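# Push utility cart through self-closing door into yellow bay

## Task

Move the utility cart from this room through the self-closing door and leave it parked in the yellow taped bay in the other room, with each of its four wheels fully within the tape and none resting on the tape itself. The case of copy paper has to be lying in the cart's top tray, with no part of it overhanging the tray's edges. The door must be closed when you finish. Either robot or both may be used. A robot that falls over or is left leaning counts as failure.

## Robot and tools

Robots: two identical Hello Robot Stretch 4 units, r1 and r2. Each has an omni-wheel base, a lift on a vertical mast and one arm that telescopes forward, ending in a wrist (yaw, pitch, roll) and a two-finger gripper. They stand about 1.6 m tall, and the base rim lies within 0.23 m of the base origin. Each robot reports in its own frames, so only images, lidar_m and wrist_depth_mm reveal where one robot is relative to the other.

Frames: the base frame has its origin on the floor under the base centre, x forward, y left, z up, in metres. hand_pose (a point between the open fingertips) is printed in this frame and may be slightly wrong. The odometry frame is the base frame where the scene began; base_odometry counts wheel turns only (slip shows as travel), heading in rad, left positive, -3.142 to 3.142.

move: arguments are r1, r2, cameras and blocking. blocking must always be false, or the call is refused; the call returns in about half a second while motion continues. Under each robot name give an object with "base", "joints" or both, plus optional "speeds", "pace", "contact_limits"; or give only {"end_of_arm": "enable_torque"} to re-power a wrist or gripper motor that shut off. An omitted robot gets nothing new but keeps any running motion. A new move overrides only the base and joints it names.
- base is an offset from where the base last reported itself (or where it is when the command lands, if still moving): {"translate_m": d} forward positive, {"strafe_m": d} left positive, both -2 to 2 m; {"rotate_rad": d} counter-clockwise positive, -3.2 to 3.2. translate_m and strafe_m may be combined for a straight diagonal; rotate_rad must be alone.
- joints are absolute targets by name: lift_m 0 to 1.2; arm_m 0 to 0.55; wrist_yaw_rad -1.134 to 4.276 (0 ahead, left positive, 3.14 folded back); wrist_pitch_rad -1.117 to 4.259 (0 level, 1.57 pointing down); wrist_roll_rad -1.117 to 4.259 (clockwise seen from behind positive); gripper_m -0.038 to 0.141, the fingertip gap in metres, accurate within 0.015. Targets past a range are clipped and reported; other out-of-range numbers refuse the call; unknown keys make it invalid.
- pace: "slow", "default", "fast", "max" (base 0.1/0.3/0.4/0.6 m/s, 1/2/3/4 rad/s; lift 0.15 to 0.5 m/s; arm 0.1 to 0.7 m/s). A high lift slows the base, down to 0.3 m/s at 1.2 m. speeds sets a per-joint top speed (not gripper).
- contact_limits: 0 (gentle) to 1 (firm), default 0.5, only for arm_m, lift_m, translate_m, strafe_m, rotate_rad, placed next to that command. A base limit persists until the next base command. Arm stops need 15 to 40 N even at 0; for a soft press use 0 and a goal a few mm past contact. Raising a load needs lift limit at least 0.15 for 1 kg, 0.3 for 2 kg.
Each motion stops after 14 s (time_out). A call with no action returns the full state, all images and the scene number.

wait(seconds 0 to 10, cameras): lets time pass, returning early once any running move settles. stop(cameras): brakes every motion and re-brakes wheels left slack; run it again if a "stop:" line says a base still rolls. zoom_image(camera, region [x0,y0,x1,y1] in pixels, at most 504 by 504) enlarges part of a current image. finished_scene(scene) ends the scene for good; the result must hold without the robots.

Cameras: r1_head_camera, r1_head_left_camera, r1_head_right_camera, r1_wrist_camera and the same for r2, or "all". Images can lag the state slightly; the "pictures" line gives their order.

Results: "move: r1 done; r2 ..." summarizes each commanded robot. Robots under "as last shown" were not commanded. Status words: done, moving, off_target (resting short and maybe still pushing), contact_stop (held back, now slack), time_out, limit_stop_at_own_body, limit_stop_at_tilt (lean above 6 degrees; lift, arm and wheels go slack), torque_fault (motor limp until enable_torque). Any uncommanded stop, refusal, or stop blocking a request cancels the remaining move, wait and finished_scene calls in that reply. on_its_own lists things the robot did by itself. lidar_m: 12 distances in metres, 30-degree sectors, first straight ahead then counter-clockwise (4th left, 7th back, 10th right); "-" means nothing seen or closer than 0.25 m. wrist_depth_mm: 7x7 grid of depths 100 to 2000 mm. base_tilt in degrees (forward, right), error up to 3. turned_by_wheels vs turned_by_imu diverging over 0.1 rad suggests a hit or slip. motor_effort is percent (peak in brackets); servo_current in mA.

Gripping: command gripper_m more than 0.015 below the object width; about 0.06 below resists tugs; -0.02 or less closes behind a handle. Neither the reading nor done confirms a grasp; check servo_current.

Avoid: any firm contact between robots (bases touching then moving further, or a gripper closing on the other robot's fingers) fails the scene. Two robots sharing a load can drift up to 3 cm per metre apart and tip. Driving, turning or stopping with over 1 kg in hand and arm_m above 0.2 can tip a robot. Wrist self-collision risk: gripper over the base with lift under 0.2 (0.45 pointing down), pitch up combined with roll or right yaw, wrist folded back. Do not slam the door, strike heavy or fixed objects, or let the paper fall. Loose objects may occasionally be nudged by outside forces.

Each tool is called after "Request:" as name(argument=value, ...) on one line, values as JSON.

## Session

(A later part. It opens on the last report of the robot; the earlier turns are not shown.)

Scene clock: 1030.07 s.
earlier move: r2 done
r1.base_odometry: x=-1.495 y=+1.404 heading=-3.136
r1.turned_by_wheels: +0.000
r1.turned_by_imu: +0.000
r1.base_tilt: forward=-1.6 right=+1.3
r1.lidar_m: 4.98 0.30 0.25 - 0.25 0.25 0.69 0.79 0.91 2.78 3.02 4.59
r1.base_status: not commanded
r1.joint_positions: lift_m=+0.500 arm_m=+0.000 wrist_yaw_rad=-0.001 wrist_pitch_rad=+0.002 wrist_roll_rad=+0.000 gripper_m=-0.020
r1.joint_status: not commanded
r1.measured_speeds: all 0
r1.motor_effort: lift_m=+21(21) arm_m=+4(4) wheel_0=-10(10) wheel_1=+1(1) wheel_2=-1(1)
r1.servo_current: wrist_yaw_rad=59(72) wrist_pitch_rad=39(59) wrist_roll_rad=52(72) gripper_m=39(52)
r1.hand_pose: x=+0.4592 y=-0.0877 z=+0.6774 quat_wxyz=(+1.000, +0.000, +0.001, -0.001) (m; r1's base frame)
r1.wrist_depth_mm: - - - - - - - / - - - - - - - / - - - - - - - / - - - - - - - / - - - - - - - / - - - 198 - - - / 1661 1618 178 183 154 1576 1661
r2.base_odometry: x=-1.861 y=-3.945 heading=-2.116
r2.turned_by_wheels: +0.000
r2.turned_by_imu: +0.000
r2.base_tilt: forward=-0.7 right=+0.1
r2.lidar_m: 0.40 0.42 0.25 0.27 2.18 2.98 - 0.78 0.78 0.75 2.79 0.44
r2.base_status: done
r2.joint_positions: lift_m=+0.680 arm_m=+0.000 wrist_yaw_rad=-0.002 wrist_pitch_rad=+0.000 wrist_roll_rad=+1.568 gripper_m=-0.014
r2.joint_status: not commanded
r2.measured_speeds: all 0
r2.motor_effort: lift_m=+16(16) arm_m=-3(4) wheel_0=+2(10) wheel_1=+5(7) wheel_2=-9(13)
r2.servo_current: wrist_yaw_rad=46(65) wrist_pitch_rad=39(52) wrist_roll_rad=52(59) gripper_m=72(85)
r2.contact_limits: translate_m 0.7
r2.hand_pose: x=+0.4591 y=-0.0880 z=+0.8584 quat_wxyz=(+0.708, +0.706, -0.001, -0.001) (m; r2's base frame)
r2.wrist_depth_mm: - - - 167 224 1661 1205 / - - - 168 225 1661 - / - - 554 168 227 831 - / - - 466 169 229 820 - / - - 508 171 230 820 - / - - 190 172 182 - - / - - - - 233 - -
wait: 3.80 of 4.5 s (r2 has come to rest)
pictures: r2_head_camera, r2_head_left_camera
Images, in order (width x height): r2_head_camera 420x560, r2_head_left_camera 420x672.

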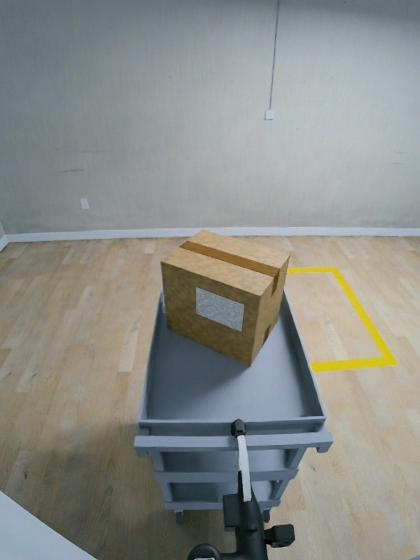

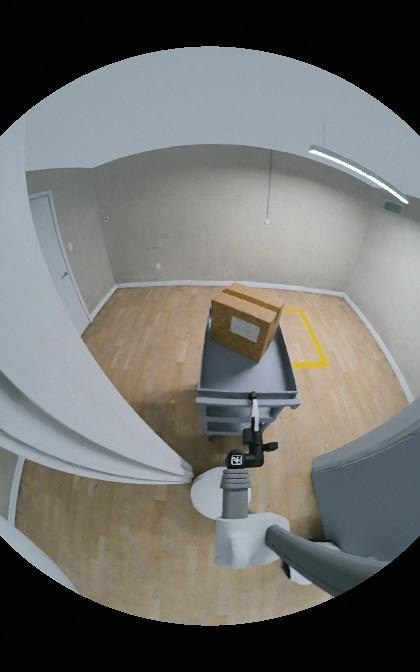

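Request:
move(blocking=false, r2={"base":{"translate_m":0.3,"strafe_m":-0.08},"pace":"slow","contact_limits":{"translate_m":0.7}}, cameras=[])

Request:
wait(seconds=4.5, cameras=["r2_head_camera","r2_head_left_camera"])

Scene clock: 1035.70 s.
move: r2 moving
r1: as last shown
r1.lidar_m: 4.98 0.29 0.25 - 0.25 0.27 0.69 0.79 0.93 2.78 3.02 4.56
r1.motor_effort: lift_m=+21(21) arm_m=+4(4) wheel_0=-9(10) wheel_1=+1(1) wheel_2=+0(1)
r1.servo_current: wrist_yaw_rad=39(72) wrist_pitch_rad=39(52) wrist_roll_rad=52(52) gripper_m=39(52)
r1.wrist_depth_mm: - - - - - - - / - - - - - - - / - - - - - - - / - - - - - - - / - - - - - - - / - - - 198 - - - / 1661 1661 179 183 154 1537 1661
r2.base_odometry: x=-1.870 y=-3.954 heading=-2.116
r2.turned_by_wheels: +0.000
r2.turned_by_imu: +0.000
r2.base_tilt: forward=-0.7 right=+0.1
r2.lidar_m: 0.41 0.41 0.25 0.25 2.18 2.99 - 0.79 0.80 0.74 2.76 0.43
r2.base_status: translate_m moving; strafe_m moving
r2.joint_positions: lift_m=+0.680 arm_m=+0.000 wrist_yaw_rad=-0.002 wrist_pitch_rad=+0.000 wrist_roll_rad=+1.568 gripper_m=-0.014
r2.joint_status: not commanded
r2.measured_speeds: translate_m=+0.049 strafe_m=-0.013 rotate_rad=+0.000 lift_m=+0.000 arm_m=+0.000 wrist_yaw_rad=+0.000 wrist_pitch_rad=+0.000 wrist_roll_rad=+0.000
r2.motor_effort: lift_m=+16(16) arm_m=-4(4) wheel_0=+7(10) wheel_1=+6(6) wheel_2=-12(14)
r2.servo_current: wrist_yaw_rad=46(52) wrist_pitch_rad=39(46) wrist_roll_rad=39(59) gripper_m=78(85)
r2.contact_limits: translate_m 0.7
r2.hand_pose: x=+0.4591 y=-0.0880 z=+0.8584 quat_wxyz=(+0.708, +0.706, -0.001, -0.001) (m; r2's base frame)
r2.wrist_depth_mm: - - - 167 224 1618 1205 / - - - 167 226 1576 - / - - 554 168 227 820 - / - - 466 169 229 831 - / - - 508 171 229 842 - / - - 189 172 181 - - / - - - - 232 - -
pictures: none
No camera images: "cameras" was empty.

Scene clock: 1039.57 s.
earlier move: r2 done
r1.base_odometry: x=-1.495 y=+1.404 heading=-3.136
r1.turned_by_wheels: +0.000
r1.turned_by_imu: +0.000
r1.base_tilt: forward=-1.6 right=+1.2
r1.lidar_m: 4.96 0.29 0.25 - 0.25 0.27 0.68 0.98 1.37 2.78 3.01 4.59
r1.base_status: not commanded
r1.joint_positions: lift_m=+0.500 arm_m=+0.000 wrist_yaw_rad=-0.001 wrist_pitch_rad=+0.002 wrist_roll_rad=+0.000 gripper_m=-0.020
r1.joint_status: not commanded
r1.measured_speeds: all 0
r1.motor_effort: lift_m=+21(21) arm_m=+4(4) wheel_0=-10(10) wheel_1=+1(1) wheel_2=-1(1)
r1.servo_current: wrist_yaw_rad=59(72) wrist_pitch_rad=39(52) wrist_roll_rad=65(72) gripper_m=39(52)
r1.hand_pose: x=+0.4592 y=-0.0877 z=+0.6774 quat_wxyz=(+1.000, +0.000, +0.001, -0.001) (m; r1's base frame)
r1.wrist_depth_mm: - - - - - - - / - - - - - - - / - - - - - - - / - - - - - - - / - - - - - - - / - - - 198 - - - / 1661 1576 179 184 154 1576 1618
r2.base_odometry: x=-2.084 y=-4.160 heading=-2.115
r2.turned_by_wheels: +0.001
r2.turned_by_imu: +0.002
r2.base_tilt: forward=-0.7 right=+0.1
r2.lidar_m: 0.38 0.40 2.28 0.37 0.31 3.72 - 1.00 0.69 0.71 2.68 0.44
r2.base_status: done
r2.joint_positions: lift_m=+0.680 arm_m=+0.000 wrist_yaw_rad=+0.002 wrist_pitch_rad=+0.000 wrist_roll_rad=+1.568 gripper_m=-0.014
r2.joint_status: not commanded
r2.measured_speeds: all 0
r2.motor_effort: lift_m=+16(16) arm_m=-3(4) wheel_0=+7(13) wheel_1=+6(8) wheel_2=-5(14)
r2.servo_current: wrist_yaw_rad=52(59) wrist_pitch_rad=46(46) wrist_roll_rad=33(59) gripper_m=85(91)
r2.contact_limits: translate_m 0.7
r2.hand_pose: x=+0.4594 y=-0.0870 z=+0.8584 quat_wxyz=(+0.708, +0.706, +0.000, +0.001) (m; r2's base frame)
r2.wrist_depth_mm: - - - 177 236 1537 1138 / - - - 176 235 1756 591 / - - 634 175 234 820 - / - - 469 175 233 831 - / - - 496 173 232 820 - / - - 189 173 181 809 - / - - 597 - 229 - -
wait: 3.87 of 4.5 s (r2 has come to rest)
pictures: r2_head_camera, r2_head_left_camera
Images, in order (width x height): r2_head_camera 420x560, r2_head_left_camera 420x672.

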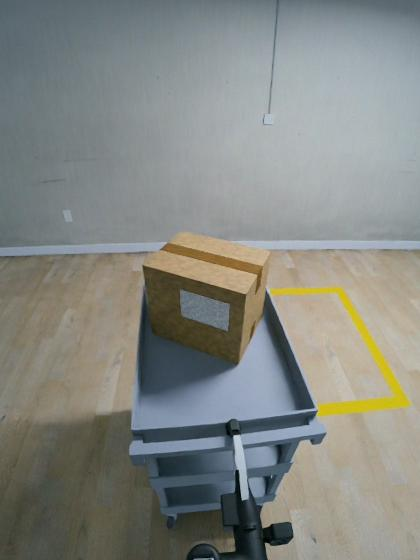

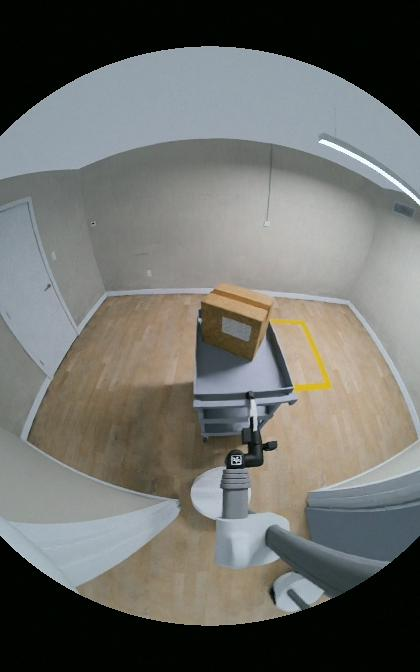

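Request:
move(blocking=false, r2={"base":{"translate_m":0.28,"strafe_m":0.0},"pace":"slow","contact_limits":{"translate_m":0.7}}, cameras=[])

Request:
wait(seconds=4.5, cameras=["r2_head_camera","r2_head_left_camera"])

Scene clock: 1047.70 s.
move: r2 moving
r1: as last shown
r1.base_tilt: forward=-1.6 right=+1.3
r1.lidar_m: 4.99 0.29 0.25 - 0.25 0.28 0.69 0.98 1.38 2.78 3.02 4.60
r1.servo_current: wrist_yaw_rad=39(59) wrist_pitch_rad=52(52) wrist_roll_rad=52(59) gripper_m=46(46)
r1.wrist_depth_mm: - - - - - - - / - - - - - - - / - - - - - - - / - - - - - - - / - - - - - - - / - - - 198 - - - / 1708 1661 179 183 154 1537 1661
r2.base_odometry: x=-2.091 y=-4.171 heading=-2.115
r2.turned_by_wheels: +0.000
r2.turned_by_imu: +0.001
r2.base_tilt: forward=-0.7 right=+0.1
r2.lidar_m: 0.38 0.41 2.25 0.43 0.30 3.86 - 0.99 0.71 0.72 2.69 0.44
r2.base_status: translate_m moving; strafe_m moving
r2.joint_positions: lift_m=+0.680 arm_m=+0.000 wrist_yaw_rad=+0.002 wrist_pitch_rad=+0.000 wrist_roll_rad=+1.568 gripper_m=-0.014
r2.joint_status: not commanded
r2.measured_speeds: translate_m=+0.048 strafe_m=+0.000 rotate_rad=-0.002 lift_m=+0.000 arm_m=+0.000 wrist_yaw_rad=+0.000 wrist_pitch_rad=+0.000 wrist_roll_rad=+0.000
r2.motor_effort: lift_m=+16(16) arm_m=-3(4) wheel_0=+9(10) wheel_1=+6(8) wheel_2=-11(11)
r2.servo_current: wrist_yaw_rad=52(52) wrist_pitch_rad=33(46) wrist_roll_rad=52(59) gripper_m=85(85)
r2.contact_limits: translate_m 0.7
r2.hand_pose: x=+0.4594 y=-0.0870 z=+0.8584 quat_wxyz=(+0.708, +0.706, +0.000, +0.001) (m; r2's base frame)
r2.wrist_depth_mm: - - - 177 237 1537 1138 / - - - 177 236 1756 1138 / - - 640 175 235 809 - / - - 466 175 234 820 - / - - 492 173 232 831 - / - - 189 173 181 820 - / - - 597 - 229 - -
pictures: none
No camera images: "cameras" was empty.

Scene clock: 1051.27 s.
earlier move: r2 done
r1.base_odometry: x=-1.495 y=+1.404 heading=-3.136
r1.turned_by_wheels: +0.000
r1.turned_by_imu: +0.000
r1.base_tilt: forward=-1.6 right=+1.3
r1.lidar_m: 4.98 0.29 0.25 - 0.25 0.26 0.66 1.22 1.36 2.79 3.03 4.58
r1.base_status: not commanded
r1.joint_positions: lift_m=+0.500 arm_m=+0.000 wrist_yaw_rad=-0.001 wrist_pitch_rad=+0.002 wrist_roll_rad=+0.000 gripper_m=-0.020
r1.joint_status: not commanded
r1.measured_speeds: all 0
r1.motor_effort: lift_m=+21(21) arm_m=+4(4) wheel_0=-10(10) wheel_1=+1(1) wheel_2=-1(1)
r1.servo_current: wrist_yaw_rad=46(65) wrist_pitch_rad=46(52) wrist_roll_rad=52(72) gripper_m=39(52)
r1.hand_pose: x=+0.4592 y=-0.0877 z=+0.6774 quat_wxyz=(+1.000, +0.000, +0.001, -0.001) (m; r1's base frame)
r1.wrist_depth_mm: - - - - - - - / - - - - - - - / - - - - - - - / - - - - - - - / - - - - - - - / - - - 197 - - - / 1661 1576 178 183 154 1576 1661
r2.base_odometry: x=-2.229 y=-4.400 heading=-2.115
r2.turned_by_wheels: +0.000
r2.turned_by_imu: -0.001
r2.base_tilt: forward=-0.7 right=+0.1
r2.lidar_m: 0.40 0.38 2.27 1.47 0.52 0.48 - 1.00 0.79 1.46 2.70 0.44
r2.base_status: done
r2.joint_positions: lift_m=+0.680 arm_m=+0.000 wrist_yaw_rad=-0.001 wrist_pitch_rad=+0.000 wrist_roll_rad=+1.568 gripper_m=-0.014
r2.joint_status: not commanded
r2.measured_speeds: all 0
r2.motor_effort: lift_m=+16(16) arm_m=-3(4) wheel_0=+1(10) wheel_1=+4(8) wheel_2=-6(13)
r2.servo_current: wrist_yaw_rad=46(59) wrist_pitch_rad=39(46) wrist_roll_rad=59(65) gripper_m=85(91)
r2.contact_limits: translate_m 0.7
r2.hand_pose: x=+0.4592 y=-0.0878 z=+0.8584 quat_wxyz=(+0.708, +0.706, +0.000, +0.000) (m; r2's base frame)
r2.wrist_depth_mm: - - - 181 242 1661 1138 / - - - 179 238 1808 1138 / - - - 177 236 809 - / - - 473 176 234 831 - / - - 488 174 232 809 - / - - 189 172 181 - - / - - 580 - 228 - -
wait: 3.57 of 4.5 s (r2 has come to rest)
pictures: r2_head_camera, r2_head_left_camera
Images, in order (width x height): r2_head_camera 420x560, r2_head_left_camera 420x672.

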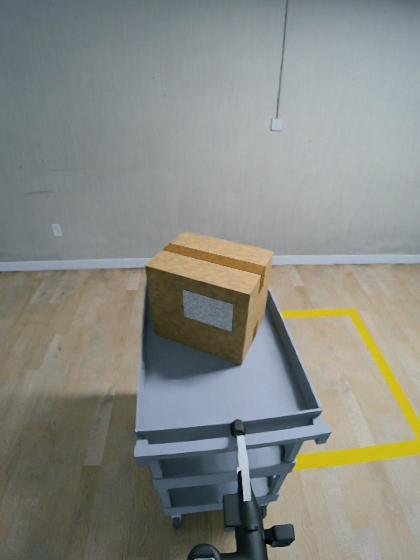

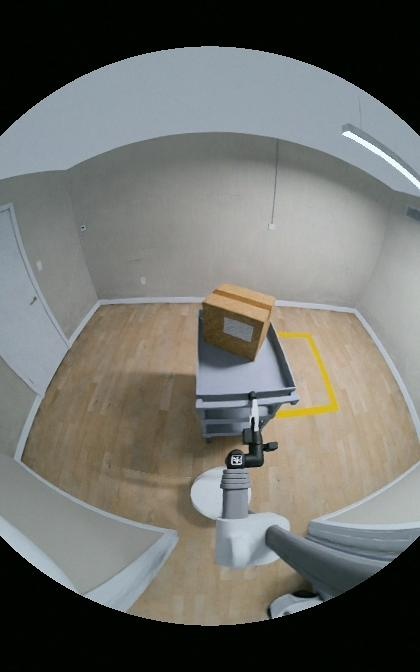

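Request:
move(blocking=false, r1={"base":{"translate_m":0.6,"strafe_m":-0.18},"pace":"slow"}, r2={"base":{"translate_m":0.02,"strafe_m":0.202},"contact_limits":{"translate_m":0.8}}, cameras=[])

Request:
wait(seconds=3, cameras=[])

Request:
wait(seconds=7, cameras=["r1_head_left_camera","r2_head_camera"])

Request:
move(blocking=false, r2={"base":{"rotate_rad":-0.166},"pace":"slow","contact_limits":{"rotate_rad":0.8}}, cameras=[])

Request:
wait(seconds=2, cameras=[])

Request:
move(blocking=false, r2={"base":{"translate_m":0.02,"strafe_m":0.202},"contact_limits":{"translate_m":0.8}}, cameras=[])

Request:
wait(seconds=2.5, cameras=[])

Request:
move(blocking=false, r2={"base":{"rotate_rad":-0.166},"pace":"slow","contact_limits":{"rotate_rad":0.8}}, cameras=[])

Request:
wait(seconds=2, cameras=["r2_head_camera","r2_head_left_camera"])

Scene clock: 1083.60 s.
move: r1 moving; r2 moving
r1.base_odometry: x=-1.507 y=+1.407 heading=-3.135
r1.turned_by_wheels: +0.001
r1.turned_by_imu: +0.000
r1.base_tilt: forward=-1.6 right=+1.3
r1.lidar_m: 4.94 2.51 0.25 - 0.25 0.28 0.72 1.21 1.37 2.78 3.03 4.58
r1.base_status: translate_m moving; strafe_m moving
r1.joint_positions: lift_m=+0.500 arm_m=+0.000 wrist_yaw_rad=-0.001 wrist_pitch_rad=+0.002 wrist_roll_rad=+0.000 gripper_m=-0.020
r1.joint_status: not commanded
r1.measured_speeds: translate_m=+0.049 strafe_m=-0.014 rotate_rad=+0.000 lift_m=+0.000 arm_m=+0.000 wrist_yaw_rad=+0.000 wrist_pitch_rad=+0.000 wrist_roll_rad=+0.000
r1.motor_effort: lift_m=+21(21) arm_m=+4(4) wheel_0=+3(8) wheel_1=+8(9) wheel_2=-6(7)
r1.servo_current: wrist_yaw_rad=65(72) wrist_pitch_rad=46(46) wrist_roll_rad=59(59) gripper_m=46(46)
r1.hand_pose: x=+0.4592 y=-0.0877 z=+0.6774 quat_wxyz=(+1.000, +0.000, +0.001, -0.001) (m; r1's base frame)
r1.wrist_depth_mm: - - - - - - - / - - - - - - - / - - - - - - - / - - - - - - - / - - - - - - - / - - - 198 - - - / 1756 1618 178 184 154 1537 1661
r2.base_odometry: x=-2.202 y=-4.420 heading=-2.116
r2.turned_by_wheels: -0.001
r2.turned_by_imu: -0.001
r2.base_tilt: forward=-0.7 right=+0.1
r2.lidar_m: 0.38 0.40 2.19 1.51 0.54 0.45 - 1.06 0.83 1.49 2.74 0.44
r2.base_status: translate_m moving; strafe_m moving
r2.joint_positions: lift_m=+0.680 arm_m=+0.000 wrist_yaw_rad=-0.004 wrist_pitch_rad=+0.000 wrist_roll_rad=+1.568 gripper_m=-0.014
r2.joint_status: not commanded
r2.measured_speeds: translate_m=+0.014 strafe_m=+0.134 rotate_rad=-0.001 lift_m=+0.000 arm_m=+0.000 wrist_yaw_rad=+0.000 wrist_pitch_rad=+0.000 wrist_roll_rad=+0.000
r2.motor_effort: lift_m=+16(16) arm_m=-3(4) wheel_0=-14(16) wheel_1=+8(11) wheel_2=-7(10)
r2.servo_current: wrist_yaw_rad=39(59) wrist_pitch_rad=46(52) wrist_roll_rad=46(52) gripper_m=85(85)
r2.contact_limits: translate_m 0.8
r2.hand_pose: x=+0.4589 y=-0.0887 z=+0.8584 quat_wxyz=(+0.708, +0.706, -0.002, -0.001) (m; r2's base frame)
r2.wrist_depth_mm: - - - 176 236 1808 1229 / - - - 176 236 1808 544 / - - 621 174 233 809 - / - - 473 174 233 820 - / - - 496 173 230 820 - / - - 189 172 182 - - / - - 597 - 229 - -
pictures: none
No camera images: "cameras" was empty.

Scene clock: 1085.10 s.
earlier move: r1 moving; r2 done
r1.base_odometry: x=-1.641 y=+1.447 heading=-3.135
r1.turned_by_wheels: +0.000
r1.turned_by_imu: +0.000
r1.base_tilt: forward=-1.6 right=+1.3
r1.lidar_m: 4.82 2.55 2.02 1.99 0.25 0.29 0.85 1.27 1.60 2.76 2.98 4.55
r1.base_status: translate_m moving; strafe_m moving
r1.joint_positions: lift_m=+0.500 arm_m=+0.000 wrist_yaw_rad=-0.001 wrist_pitch_rad=+0.002 wrist_roll_rad=+0.000 gripper_m=-0.020
r1.joint_status: not commanded
r1.measured_speeds: translate_m=+0.095 strafe_m=-0.029 rotate_rad=+0.005 lift_m=+0.000 arm_m=+0.000 wrist_yaw_rad=+0.000 wrist_pitch_rad=+0.000 wrist_roll_rad=+0.000
r1.motor_effort: lift_m=+21(21) arm_m=+4(4) wheel_0=+3(8) wheel_1=+6(9) wheel_2=-4(7)
r1.servo_current: wrist_yaw_rad=46(72) wrist_pitch_rad=46(52) wrist_roll_rad=59(59) gripper_m=39(52)
r1.hand_pose: x=+0.4592 y=-0.0877 z=+0.6774 quat_wxyz=(+1.000, +0.000, +0.001, -0.001) (m; r1's base frame)
r1.wrist_depth_mm: - - - - - - - / - - - - - - - / - - - - - - - / - - - - - - - / - - - - - - - / - - - 198 - - - / 1661 1576 179 183 154 1576 1661
r2.base_odometry: x=-2.067 y=-4.521 heading=-2.115
r2.turned_by_wheels: +0.000
r2.turned_by_imu: +0.000
r2.base_tilt: forward=-0.6 right=+0.1
r2.lidar_m: 0.40 0.48 2.02 1.58 0.58 0.39 0.41 1.36 0.99 1.51 2.92 0.41
r2.base_status: done
r2.joint_positions: lift_m=+0.680 arm_m=+0.000 wrist_yaw_rad=-0.003 wrist_pitch_rad=+0.000 wrist_roll_rad=+1.568 gripper_m=-0.014
r2.joint_status: not commanded
r2.measured_speeds: all 0
r2.motor_effort: lift_m=+16(16) arm_m=-3(4) wheel_0=-2(16) wheel_1=+2(11) wheel_2=-5(10)
r2.servo_current: wrist_yaw_rad=52(65) wrist_pitch_rad=39(52) wrist_roll_rad=52(59) gripper_m=85(91)
r2.contact_limits: translate_m 0.8
r2.hand_pose: x=+0.4590 y=-0.0882 z=+0.8584 quat_wxyz=(+0.708, +0.706, -0.001, -0.001) (m; r2's base frame)
r2.wrist_depth_mm: - - - 138 193 640 - / - - 500 145 200 732 - / - - 445 151 208 - - / - - 504 157 218 831 - / - - 597 164 226 - - / - - 189 171 180 1808 - / - - - - - 1808 500
wait: 1.50 of 3 s (r2 has come to rest)
pictures: none
No camera images: "cameras" was empty.

Scene clock: 1090.60 s.
earlier move: r1 done
r1.base_odometry: x=-2.096 y=+1.580 heading=-3.135
r1.turned_by_wheels: +0.000
r1.turned_by_imu: -0.001
r1.base_tilt: forward=-1.6 right=+1.2
r1.lidar_m: 4.36 2.62 2.08 2.05 1.78 1.40 1.13 1.04 2.34 2.67 2.92 4.41
r1.base_status: done
r1.joint_positions: lift_m=+0.500 arm_m=+0.000 wrist_yaw_rad=-0.001 wrist_pitch_rad=+0.002 wrist_roll_rad=+0.000 gripper_m=-0.020
r1.joint_status: not commanded
r1.measured_speeds: all 0
r1.motor_effort: lift_m=+21(21) arm_m=+4(4) wheel_0=+3(8) wheel_1=+3(11) wheel_2=-1(7)
r1.servo_current: wrist_yaw_rad=52(72) wrist_pitch_rad=46(52) wrist_roll_rad=39(72) gripper_m=39(52)
r1.hand_pose: x=+0.4592 y=-0.0877 z=+0.6774 quat_wxyz=(+1.000, +0.000, +0.001, -0.001) (m; r1's base frame)
r1.wrist_depth_mm: - - - - - - - / - - - - - - - / - - - - - - - / - - - - - - - / - - - - - - - / - - - 198 - - - / 1708 1576 179 183 154 1576 1661
r2.base_odometry: x=-2.067 y=-4.521 heading=-2.115
r2.turned_by_wheels: +0.000
r2.turned_by_imu: +0.001
r2.base_tilt: forward=-0.7 right=+0.0
r2.lidar_m: 0.41 0.51 2.01 1.56 0.57 0.38 0.43 0.85 0.91 1.56 2.92 0.39
r2.base_status: done
r2.joint_positions: lift_m=+0.680 arm_m=+0.000 wrist_yaw_rad=-0.003 wrist_pitch_rad=+0.000 wrist_roll_rad=+1.568 gripper_m=-0.014
r2.joint_status: not commanded
r2.measured_speeds: all 0
r2.motor_effort: lift_m=+16(16) arm_m=-3(4) wheel_0=-3(16) wheel_1=+2(11) wheel_2=-5(10)
r2.servo_current: wrist_yaw_rad=59(65) wrist_pitch_rad=39(52) wrist_roll_rad=52(59) gripper_m=78(91)
r2.contact_limits: translate_m 0.8
r2.hand_pose: x=+0.4590 y=-0.0882 z=+0.8584 quat_wxyz=(+0.708, +0.706, -0.001, -0.001) (m; r2's base frame)
r2.wrist_depth_mm: - - - 138 193 640 - / - - 504 144 200 750 - / - - 445 151 209 - - / - - 504 157 218 820 - / - - 597 164 228 - - / - - 189 171 180 1756 - / - - - - - 1863 496
wait: 5.50 of 7 s (r1 has come to rest)
pictures: r1_head_left_camera, r2_head_camera
Images, in order (width x height): r1_head_left_camera 420x672, r2_head_camera 420x560.

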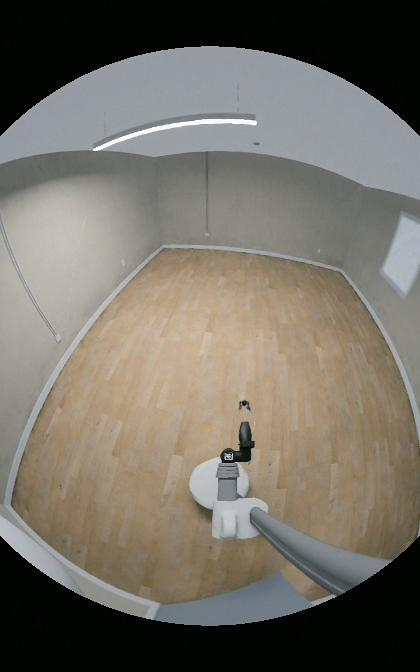

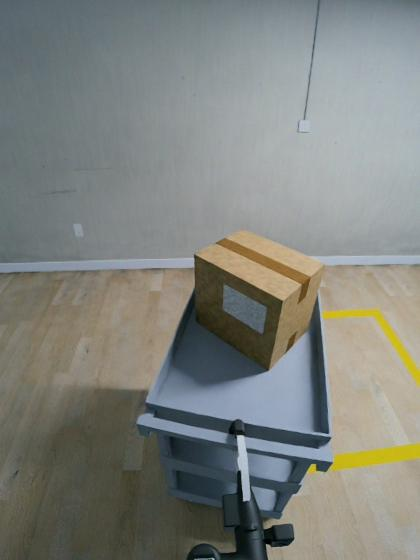

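Scene clock: 1091.10 s.
move: r2 moving
r1: as last shown
r1.turned_by_imu: +0.000
r1.base_tilt: forward=-1.6 right=+1.3
r1.lidar_m: 4.37 2.61 2.08 2.06 1.82 1.41 1.23 1.19 2.37 2.67 2.93 4.39
r1.motor_effort: lift_m=+21(21) arm_m=+4(4) wheel_0=+3(3) wheel_1=+3(4) wheel_2=-1(1)
r1.servo_current: wrist_yaw_rad=46(59) wrist_pitch_rad=46(52) wrist_roll_rad=52(72) gripper_m=46(52)
r1.wrist_depth_mm: - - - - - - - / - - - - - - - / - - - - - - - / - - - - - - - / - - - - - - - / - - - 198 - - - / 1708 1618 179 183 154 1537 1661
r2.base_odometry: x=-2.067 y=-4.521 heading=-2.231
r2.turned_by_wheels: -0.116
r2.turned_by_imu: -0.112
r2.base_tilt: forward=-0.6 right=+0.1
r2.lidar_m: 0.41 0.42 2.09 1.94 0.63 0.40 0.39 0.75 0.79 1.05 2.82 0.42
r2.base_status: rotate_rad moving
r2.joint_positions: lift_m=+0.680 arm_m=+0.000 wrist_yaw_rad=+0.005 wrist_pitch_rad=+0.000 wrist_roll_rad=+1.568 gripper_m=-0.014
r2.joint_status: not commanded
r2.measured_speeds: translate_m=+0.001 strafe_m=+0.000 rotate_rad=-0.339 lift_m=+0.000 arm_m=+0.000 wrist_yaw_rad=+0.000 wrist_pitch_rad=+0.000 wrist_roll_rad=+0.000
r2.motor_effort: lift_m=+16(16) arm_m=-4(4) wheel_0=+10(13) wheel_1=+5(9) wheel_2=+11(13)
r2.servo_current: wrist_yaw_rad=46(59) wrist_pitch_rad=46(46) wrist_roll_rad=46(59) gripper_m=78(85)
r2.contact_limits: rotate_rad 0.8
r2.hand_pose: x=+0.4597 y=-0.0859 z=+0.8584 quat_wxyz=(+0.708, +0.706, +0.002, +0.002) (m; r2's base frame)
r2.wrist_depth_mm: - - - 158 212 1756 1205 / - - - 161 219 768 - / - - 496 164 221 798 - / - - 477 167 226 820 - / - - 539 170 230 - - / - - 189 174 180 - - / - - - - 239 - 512
pictures: none
No camera images: "cameras" was empty.

Scene clock: 1091.70 s.
earlier move: r2 done
r1.base_odometry: x=-2.096 y=+1.580 heading=-3.135
r1.turned_by_wheels: +0.000
r1.turned_by_imu: +0.000
r1.base_tilt: forward=-1.6 right=+1.3
r1.lidar_m: 4.37 2.60 2.09 2.05 1.80 1.41 1.34 1.37 2.39 2.67 2.91 4.39
r1.base_status: not commanded
r1.joint_positions: lift_m=+0.500 arm_m=+0.000 wrist_yaw_rad=-0.001 wrist_pitch_rad=+0.002 wrist_roll_rad=+0.000 gripper_m=-0.020
r1.joint_status: not commanded
r1.measured_speeds: all 0
r1.motor_effort: lift_m=+21(21) arm_m=+4(4) wheel_0=+3(3) wheel_1=+4(4) wheel_2=-1(1)
r1.servo_current: wrist_yaw_rad=59(65) wrist_pitch_rad=39(52) wrist_roll_rad=65(72) gripper_m=39(52)
r1.hand_pose: x=+0.4592 y=-0.0877 z=+0.6774 quat_wxyz=(+1.000, +0.000, +0.001, -0.001) (m; r1's base frame)
r1.wrist_depth_mm: - - - - - - - / - - - - - - - / - - - - - - - / - - - - - - - / - - - - - - - / - - - 198 - - - / 1708 1618 179 183 154 1537 1618
r2.base_odometry: x=-2.067 y=-4.521 heading=-2.280
r2.turned_by_wheels: -0.049
r2.turned_by_imu: -0.047
r2.base_tilt: forward=-0.6 right=+0.0
r2.lidar_m: 0.38 0.42 2.17 1.95 0.71 0.43 0.38 0.63 0.70 1.00 2.82 0.44
r2.base_status: done
r2.joint_positions: lift_m=+0.680 arm_m=+0.000 wrist_yaw_rad=+0.003 wrist_pitch_rad=+0.000 wrist_roll_rad=+1.568 gripper_m=-0.014
r2.joint_status: not commanded
r2.measured_speeds: all 0
r2.motor_effort: lift_m=+16(16) arm_m=-4(4) wheel_0=+7(13) wheel_1=+6(9) wheel_2=+6(13)
r2.servo_current: wrist_yaw_rad=46(59) wrist_pitch_rad=46(46) wrist_roll_rad=46(59) gripper_m=85(85)
r2.contact_limits: rotate_rad 0.8
r2.hand_pose: x=+0.4596 y=-0.0865 z=+0.8584 quat_wxyz=(+0.708, +0.706, +0.001, +0.001) (m; r2's base frame)
r2.wrist_depth_mm: - - - 170 229 1756 1205 / - - - 172 229 1661 539 / - - 569 172 230 809 - / - - 466 172 232 820 - / - - 508 173 232 831 - / - - 189 173 181 - - / - - - - 234 - -
wait: 0.60 of 2 s (r2 has come to rest)
pictures: none
No camera images: "cameras" was empty.

Scene clock: 1092.20 s.
move: r2 moving
r1: as last shown
r1.lidar_m: 4.35 2.63 2.10 2.05 1.79 1.43 1.35 1.40 2.37 2.66 2.93 4.41
r1.servo_current: wrist_yaw_rad=52(59) wrist_pitch_rad=46(46) wrist_roll_rad=52(65) gripper_m=39(46)
r1.wrist_depth_mm: - - - - - - - / - - - - - - - / - - - - - - - / - - - - - - - / - - - - - - - / - - - 200 - - - / 1708 1576 178 184 154 1537 1618
r2.base_odometry: x=-2.043 y=-4.546 heading=-2.281
r2.turned_by_wheels: -0.001
r2.turned_by_imu: -0.001
r2.base_tilt: forward=-0.7 right=+0.1
r2.lidar_m: 0.40 0.43 2.13 1.93 0.69 0.42 0.39 0.61 0.68 1.02 2.84 0.43
r2.base_status: translate_m moving; strafe_m moving
r2.joint_positions: lift_m=+0.680 arm_m=+0.000 wrist_yaw_rad=-0.005 wrist_pitch_rad=+0.000 wrist_roll_rad=+1.568 gripper_m=-0.014
r2.joint_status: not commanded
r2.measured_speeds: translate_m=+0.012 strafe_m=+0.130 rotate_rad=+0.000 lift_m=+0.000 arm_m=+0.000 wrist_yaw_rad=-0.020 wrist_pitch_rad=+0.000 wrist_roll_rad=+0.000
r2.motor_effort: lift_m=+16(16) arm_m=-4(4) wheel_0=-15(15) wheel_1=+10(12) wheel_2=-10(11)
r2.servo_current: wrist_yaw_rad=46(52) wrist_pitch_rad=46(46) wrist_roll_rad=46(59) gripper_m=85(85)
r2.contact_limits: translate_m 0.8
r2.hand_pose: x=+0.4589 y=-0.0887 z=+0.8584 quat_wxyz=(+0.708, +0.706, -0.002, -0.002) (m; r2's base frame)
r2.wrist_depth_mm: - - - 171 230 1756 1229 / - - - 172 230 1661 - / - - 569 172 230 809 - / - - 473 173 231 831 - / - - 508 173 231 809 - / - - 189 173 180 - - / - - - - 233 - -
pictures: none
No camera images: "cameras" was empty.

Scene clock: 1093.70 s.
earlier move: r2 done
r1.base_odometry: x=-2.096 y=+1.580 heading=-3.135
r1.turned_by_wheels: +0.000
r1.turned_by_imu: +0.000
r1.base_tilt: forward=-1.6 right=+1.2
r1.lidar_m: 4.38 2.61 2.09 2.05 1.80 1.41 1.37 1.48 2.38 2.66 2.92 4.41
r1.base_status: not commanded
r1.joint_positions: lift_m=+0.500 arm_m=+0.000 wrist_yaw_rad=-0.001 wrist_pitch_rad=+0.002 wrist_roll_rad=+0.000 gripper_m=-0.020
r1.joint_status: not commanded
r1.measured_speeds: all 0
r1.motor_effort: lift_m=+21(21) arm_m=+4(4) wheel_0=+3(3) wheel_1=+3(4) wheel_2=-1(1)
r1.servo_current: wrist_yaw_rad=39(72) wrist_pitch_rad=39(46) wrist_roll_rad=52(65) gripper_m=39(46)
r1.hand_pose: x=+0.4592 y=-0.0877 z=+0.6774 quat_wxyz=(+1.000, +0.000, +0.001, -0.001) (m; r1's base frame)
r1.wrist_depth_mm: - - - - - - - / - - - - - - - / - - - - - - - / - - - - - - - / - - - - - - - / - - - 198 - - - / 1708 1618 179 183 154 1537 1618
r2.base_odometry: x=-1.927 y=-4.668 heading=-2.281
r2.turned_by_wheels: +0.000
r2.turned_by_imu: +0.000
r2.base_tilt: forward=-0.7 right=+0.1
r2.lidar_m: 0.40 0.50 1.95 1.76 0.79 0.48 0.41 0.42 0.71 1.20 3.02 0.40
r2.base_status: done
r2.joint_positions: lift_m=+0.680 arm_m=+0.000 wrist_yaw_rad=-0.004 wrist_pitch_rad=+0.000 wrist_roll_rad=+1.568 gripper_m=-0.014
r2.joint_status: not commanded
r2.measured_speeds: all 0
r2.motor_effort: lift_m=+16(16) arm_m=-4(4) wheel_0=-3(15) wheel_1=+1(12) wheel_2=-7(11)
r2.servo_current: wrist_yaw_rad=39(65) wrist_pitch_rad=33(46) wrist_roll_rad=52(59) gripper_m=85(91)
r2.contact_limits: translate_m 0.8
r2.hand_pose: x=+0.4589 y=-0.0886 z=+0.8584 quat_wxyz=(+0.708, +0.706, -0.001, -0.001) (m; r2's base frame)
r2.wrist_depth_mm: - - - 135 189 683 - / - - 484 141 198 741 - / - 462 433 148 206 - - / - - 508 154 216 820 - / - - 615 162 226 - - / - - 189 169 181 1808 535 / - - - - - 1808 488
wait: 1.50 of 2.5 s (r2 has come to rest)
pictures: none
No camera images: "cameras" was empty.

Scene clock: 1094.20 s.
move: r2 moving
r1: as last shown
r1.base_tilt: forward=-1.6 right=+1.3
r1.lidar_m: 4.35 2.62 2.06 2.04 1.80 1.42 1.40 1.50 2.39 2.67 2.93 4.41
r1.motor_effort: lift_m=+21(21) arm_m=+4(4) wheel_0=+2(3) wheel_1=+3(4) wheel_2=-1(1)
r1.servo_current: wrist_yaw_rad=72(72) wrist_pitch_rad=39(46) wrist_roll_rad=52(59) gripper_m=39(46)
r1.wrist_depth_mm: - - - - - - - / - - - - - - - / - - - - - - - / - - - - - - - / - - - - - - - / - - - 199 - - - / 1708 1576 178 183 154 1576 1661
r2.base_odometry: x=-1.927 y=-4.668 heading=-2.396
r2.turned_by_wheels: -0.115
r2.turned_by_imu: -0.112
r2.base_tilt: forward=-0.7 right=+0.1
r2.lidar_m: 0.39 0.42 2.08 1.78 0.98 0.52 0.42 0.40 0.61 1.05 2.97 0.43
r2.base_status: rotate_rad moving
r2.joint_positions: lift_m=+0.680 arm_m=+0.000 wrist_yaw_rad=+0.005 wrist_pitch_rad=+0.000 wrist_roll_rad=+1.568 gripper_m=-0.014
r2.joint_status: not commanded
r2.measured_speeds: translate_m=+0.001 strafe_m=+0.000 rotate_rad=-0.331 lift_m=+0.000 arm_m=+0.000 wrist_yaw_rad=+0.000 wrist_pitch_rad=+0.000 wrist_roll_rad=+0.000
r2.motor_effort: lift_m=+16(16) arm_m=-4(4) wheel_0=+8(13) wheel_1=+4(9) wheel_2=+9(11)
r2.servo_current: wrist_yaw_rad=59(59) wrist_pitch_rad=39(46) wrist_roll_rad=52(52) gripper_m=85(85)
r2.contact_limits: rotate_rad 0.8
r2.hand_pose: x=+0.4597 y=-0.0860 z=+0.8584 quat_wxyz=(+0.708, +0.706, +0.002, +0.002) (m; r2's base frame)
r2.wrist_depth_mm: - - - 153 208 1537 1182 / - - 603 156 213 - - / - - 473 160 217 - - / - - 477 164 223 809 - / - - 549 168 229 - - / - - 189 172 180 - - / - - - - 240 - 500
pictures: none
No camera images: "cameras" was empty.

Scene clock: 1094.80 s.
earlier move: r2 done
r1.base_odometry: x=-2.096 y=+1.580 heading=-3.135
r1.turned_by_wheels: +0.000
r1.turned_by_imu: +0.000
r1.base_tilt: forward=-1.6 right=+1.3
r1.lidar_m: 4.37 2.62 2.07 2.06 1.80 1.42 1.41 1.54 2.38 2.68 2.90 4.40
r1.base_status: not commanded
r1.joint_positions: lift_m=+0.500 arm_m=+0.000 wrist_yaw_rad=-0.001 wrist_pitch_rad=+0.002 wrist_roll_rad=+0.000 gripper_m=-0.020
r1.joint_status: not commanded
r1.measured_speeds: all 0
r1.motor_effort: lift_m=+21(21) arm_m=+4(4) wheel_0=+3(3) wheel_1=+3(4) wheel_2=-1(1)
r1.servo_current: wrist_yaw_rad=52(72) wrist_pitch_rad=39(46) wrist_roll_rad=39(59) gripper_m=39(46)
r1.hand_pose: x=+0.4592 y=-0.0877 z=+0.6774 quat_wxyz=(+1.000, +0.000, +0.001, -0.001) (m; r1's base frame)
r1.wrist_depth_mm: - - - - - - - / - - - - - - - / - - - - - - - / - - - - - - - / - - - - - - - / - - - 198 - - - / 1661 1618 179 183 154 1576 1576
r2.base_odometry: x=-1.927 y=-4.668 heading=-2.446
r2.turned_by_wheels: -0.050
r2.turned_by_imu: -0.048
r2.base_tilt: forward=-0.7 right=+0.1
r2.lidar_m: 0.40 0.42 2.12 1.76 1.05 0.54 0.44 0.43 0.59 0.95 2.97 0.42
r2.base_status: done
r2.joint_positions: lift_m=+0.680 arm_m=+0.000 wrist_yaw_rad=+0.003 wrist_pitch_rad=+0.000 wrist_roll_rad=+1.568 gripper_m=-0.014
r2.joint_status: not commanded
r2.measured_speeds: all 0
r2.motor_effort: lift_m=+16(16) arm_m=-3(4) wheel_0=+5(13) wheel_1=+4(9) wheel_2=+5(11)
r2.servo_current: wrist_yaw_rad=39(59) wrist_pitch_rad=46(46) wrist_roll_rad=46(59) gripper_m=85(85)
r2.contact_limits: rotate_rad 0.8
r2.hand_pose: x=+0.4596 y=-0.0866 z=+0.8584 quat_wxyz=(+0.708, +0.706, +0.001, +0.001) (m; r2's base frame)
r2.wrist_depth_mm: - - - 164 222 1618 1205 / - - - 166 224 1537 - / - - 530 168 226 820 - / - - 466 169 228 820 - / - - 517 172 231 831 - / - - 189 173 182 - - / - - - - 236 - -
wait: 0.60 of 2 s (r2 has come to rest)
pictures: r2_head_camera, r2_head_left_camera
Images, in order (width x height): r2_head_camera 420x560, r2_head_left_camera 420x672.

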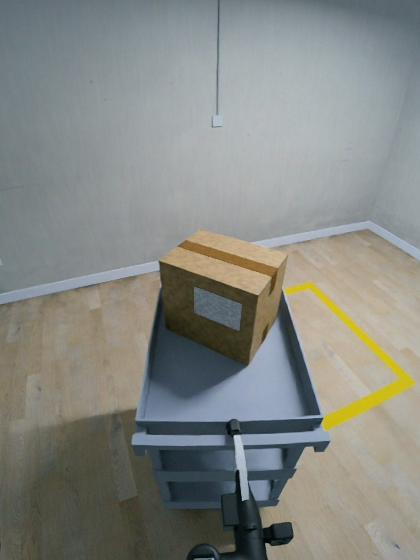

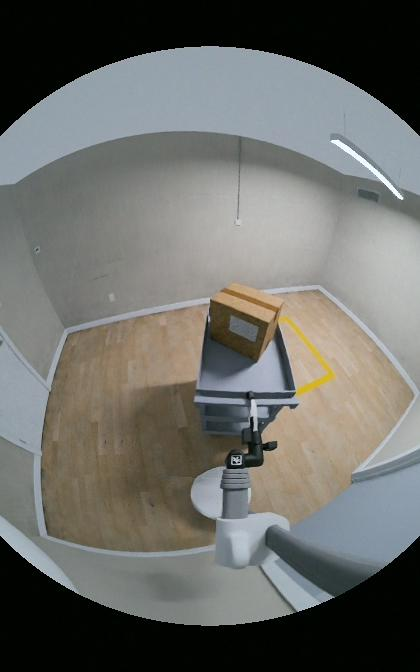

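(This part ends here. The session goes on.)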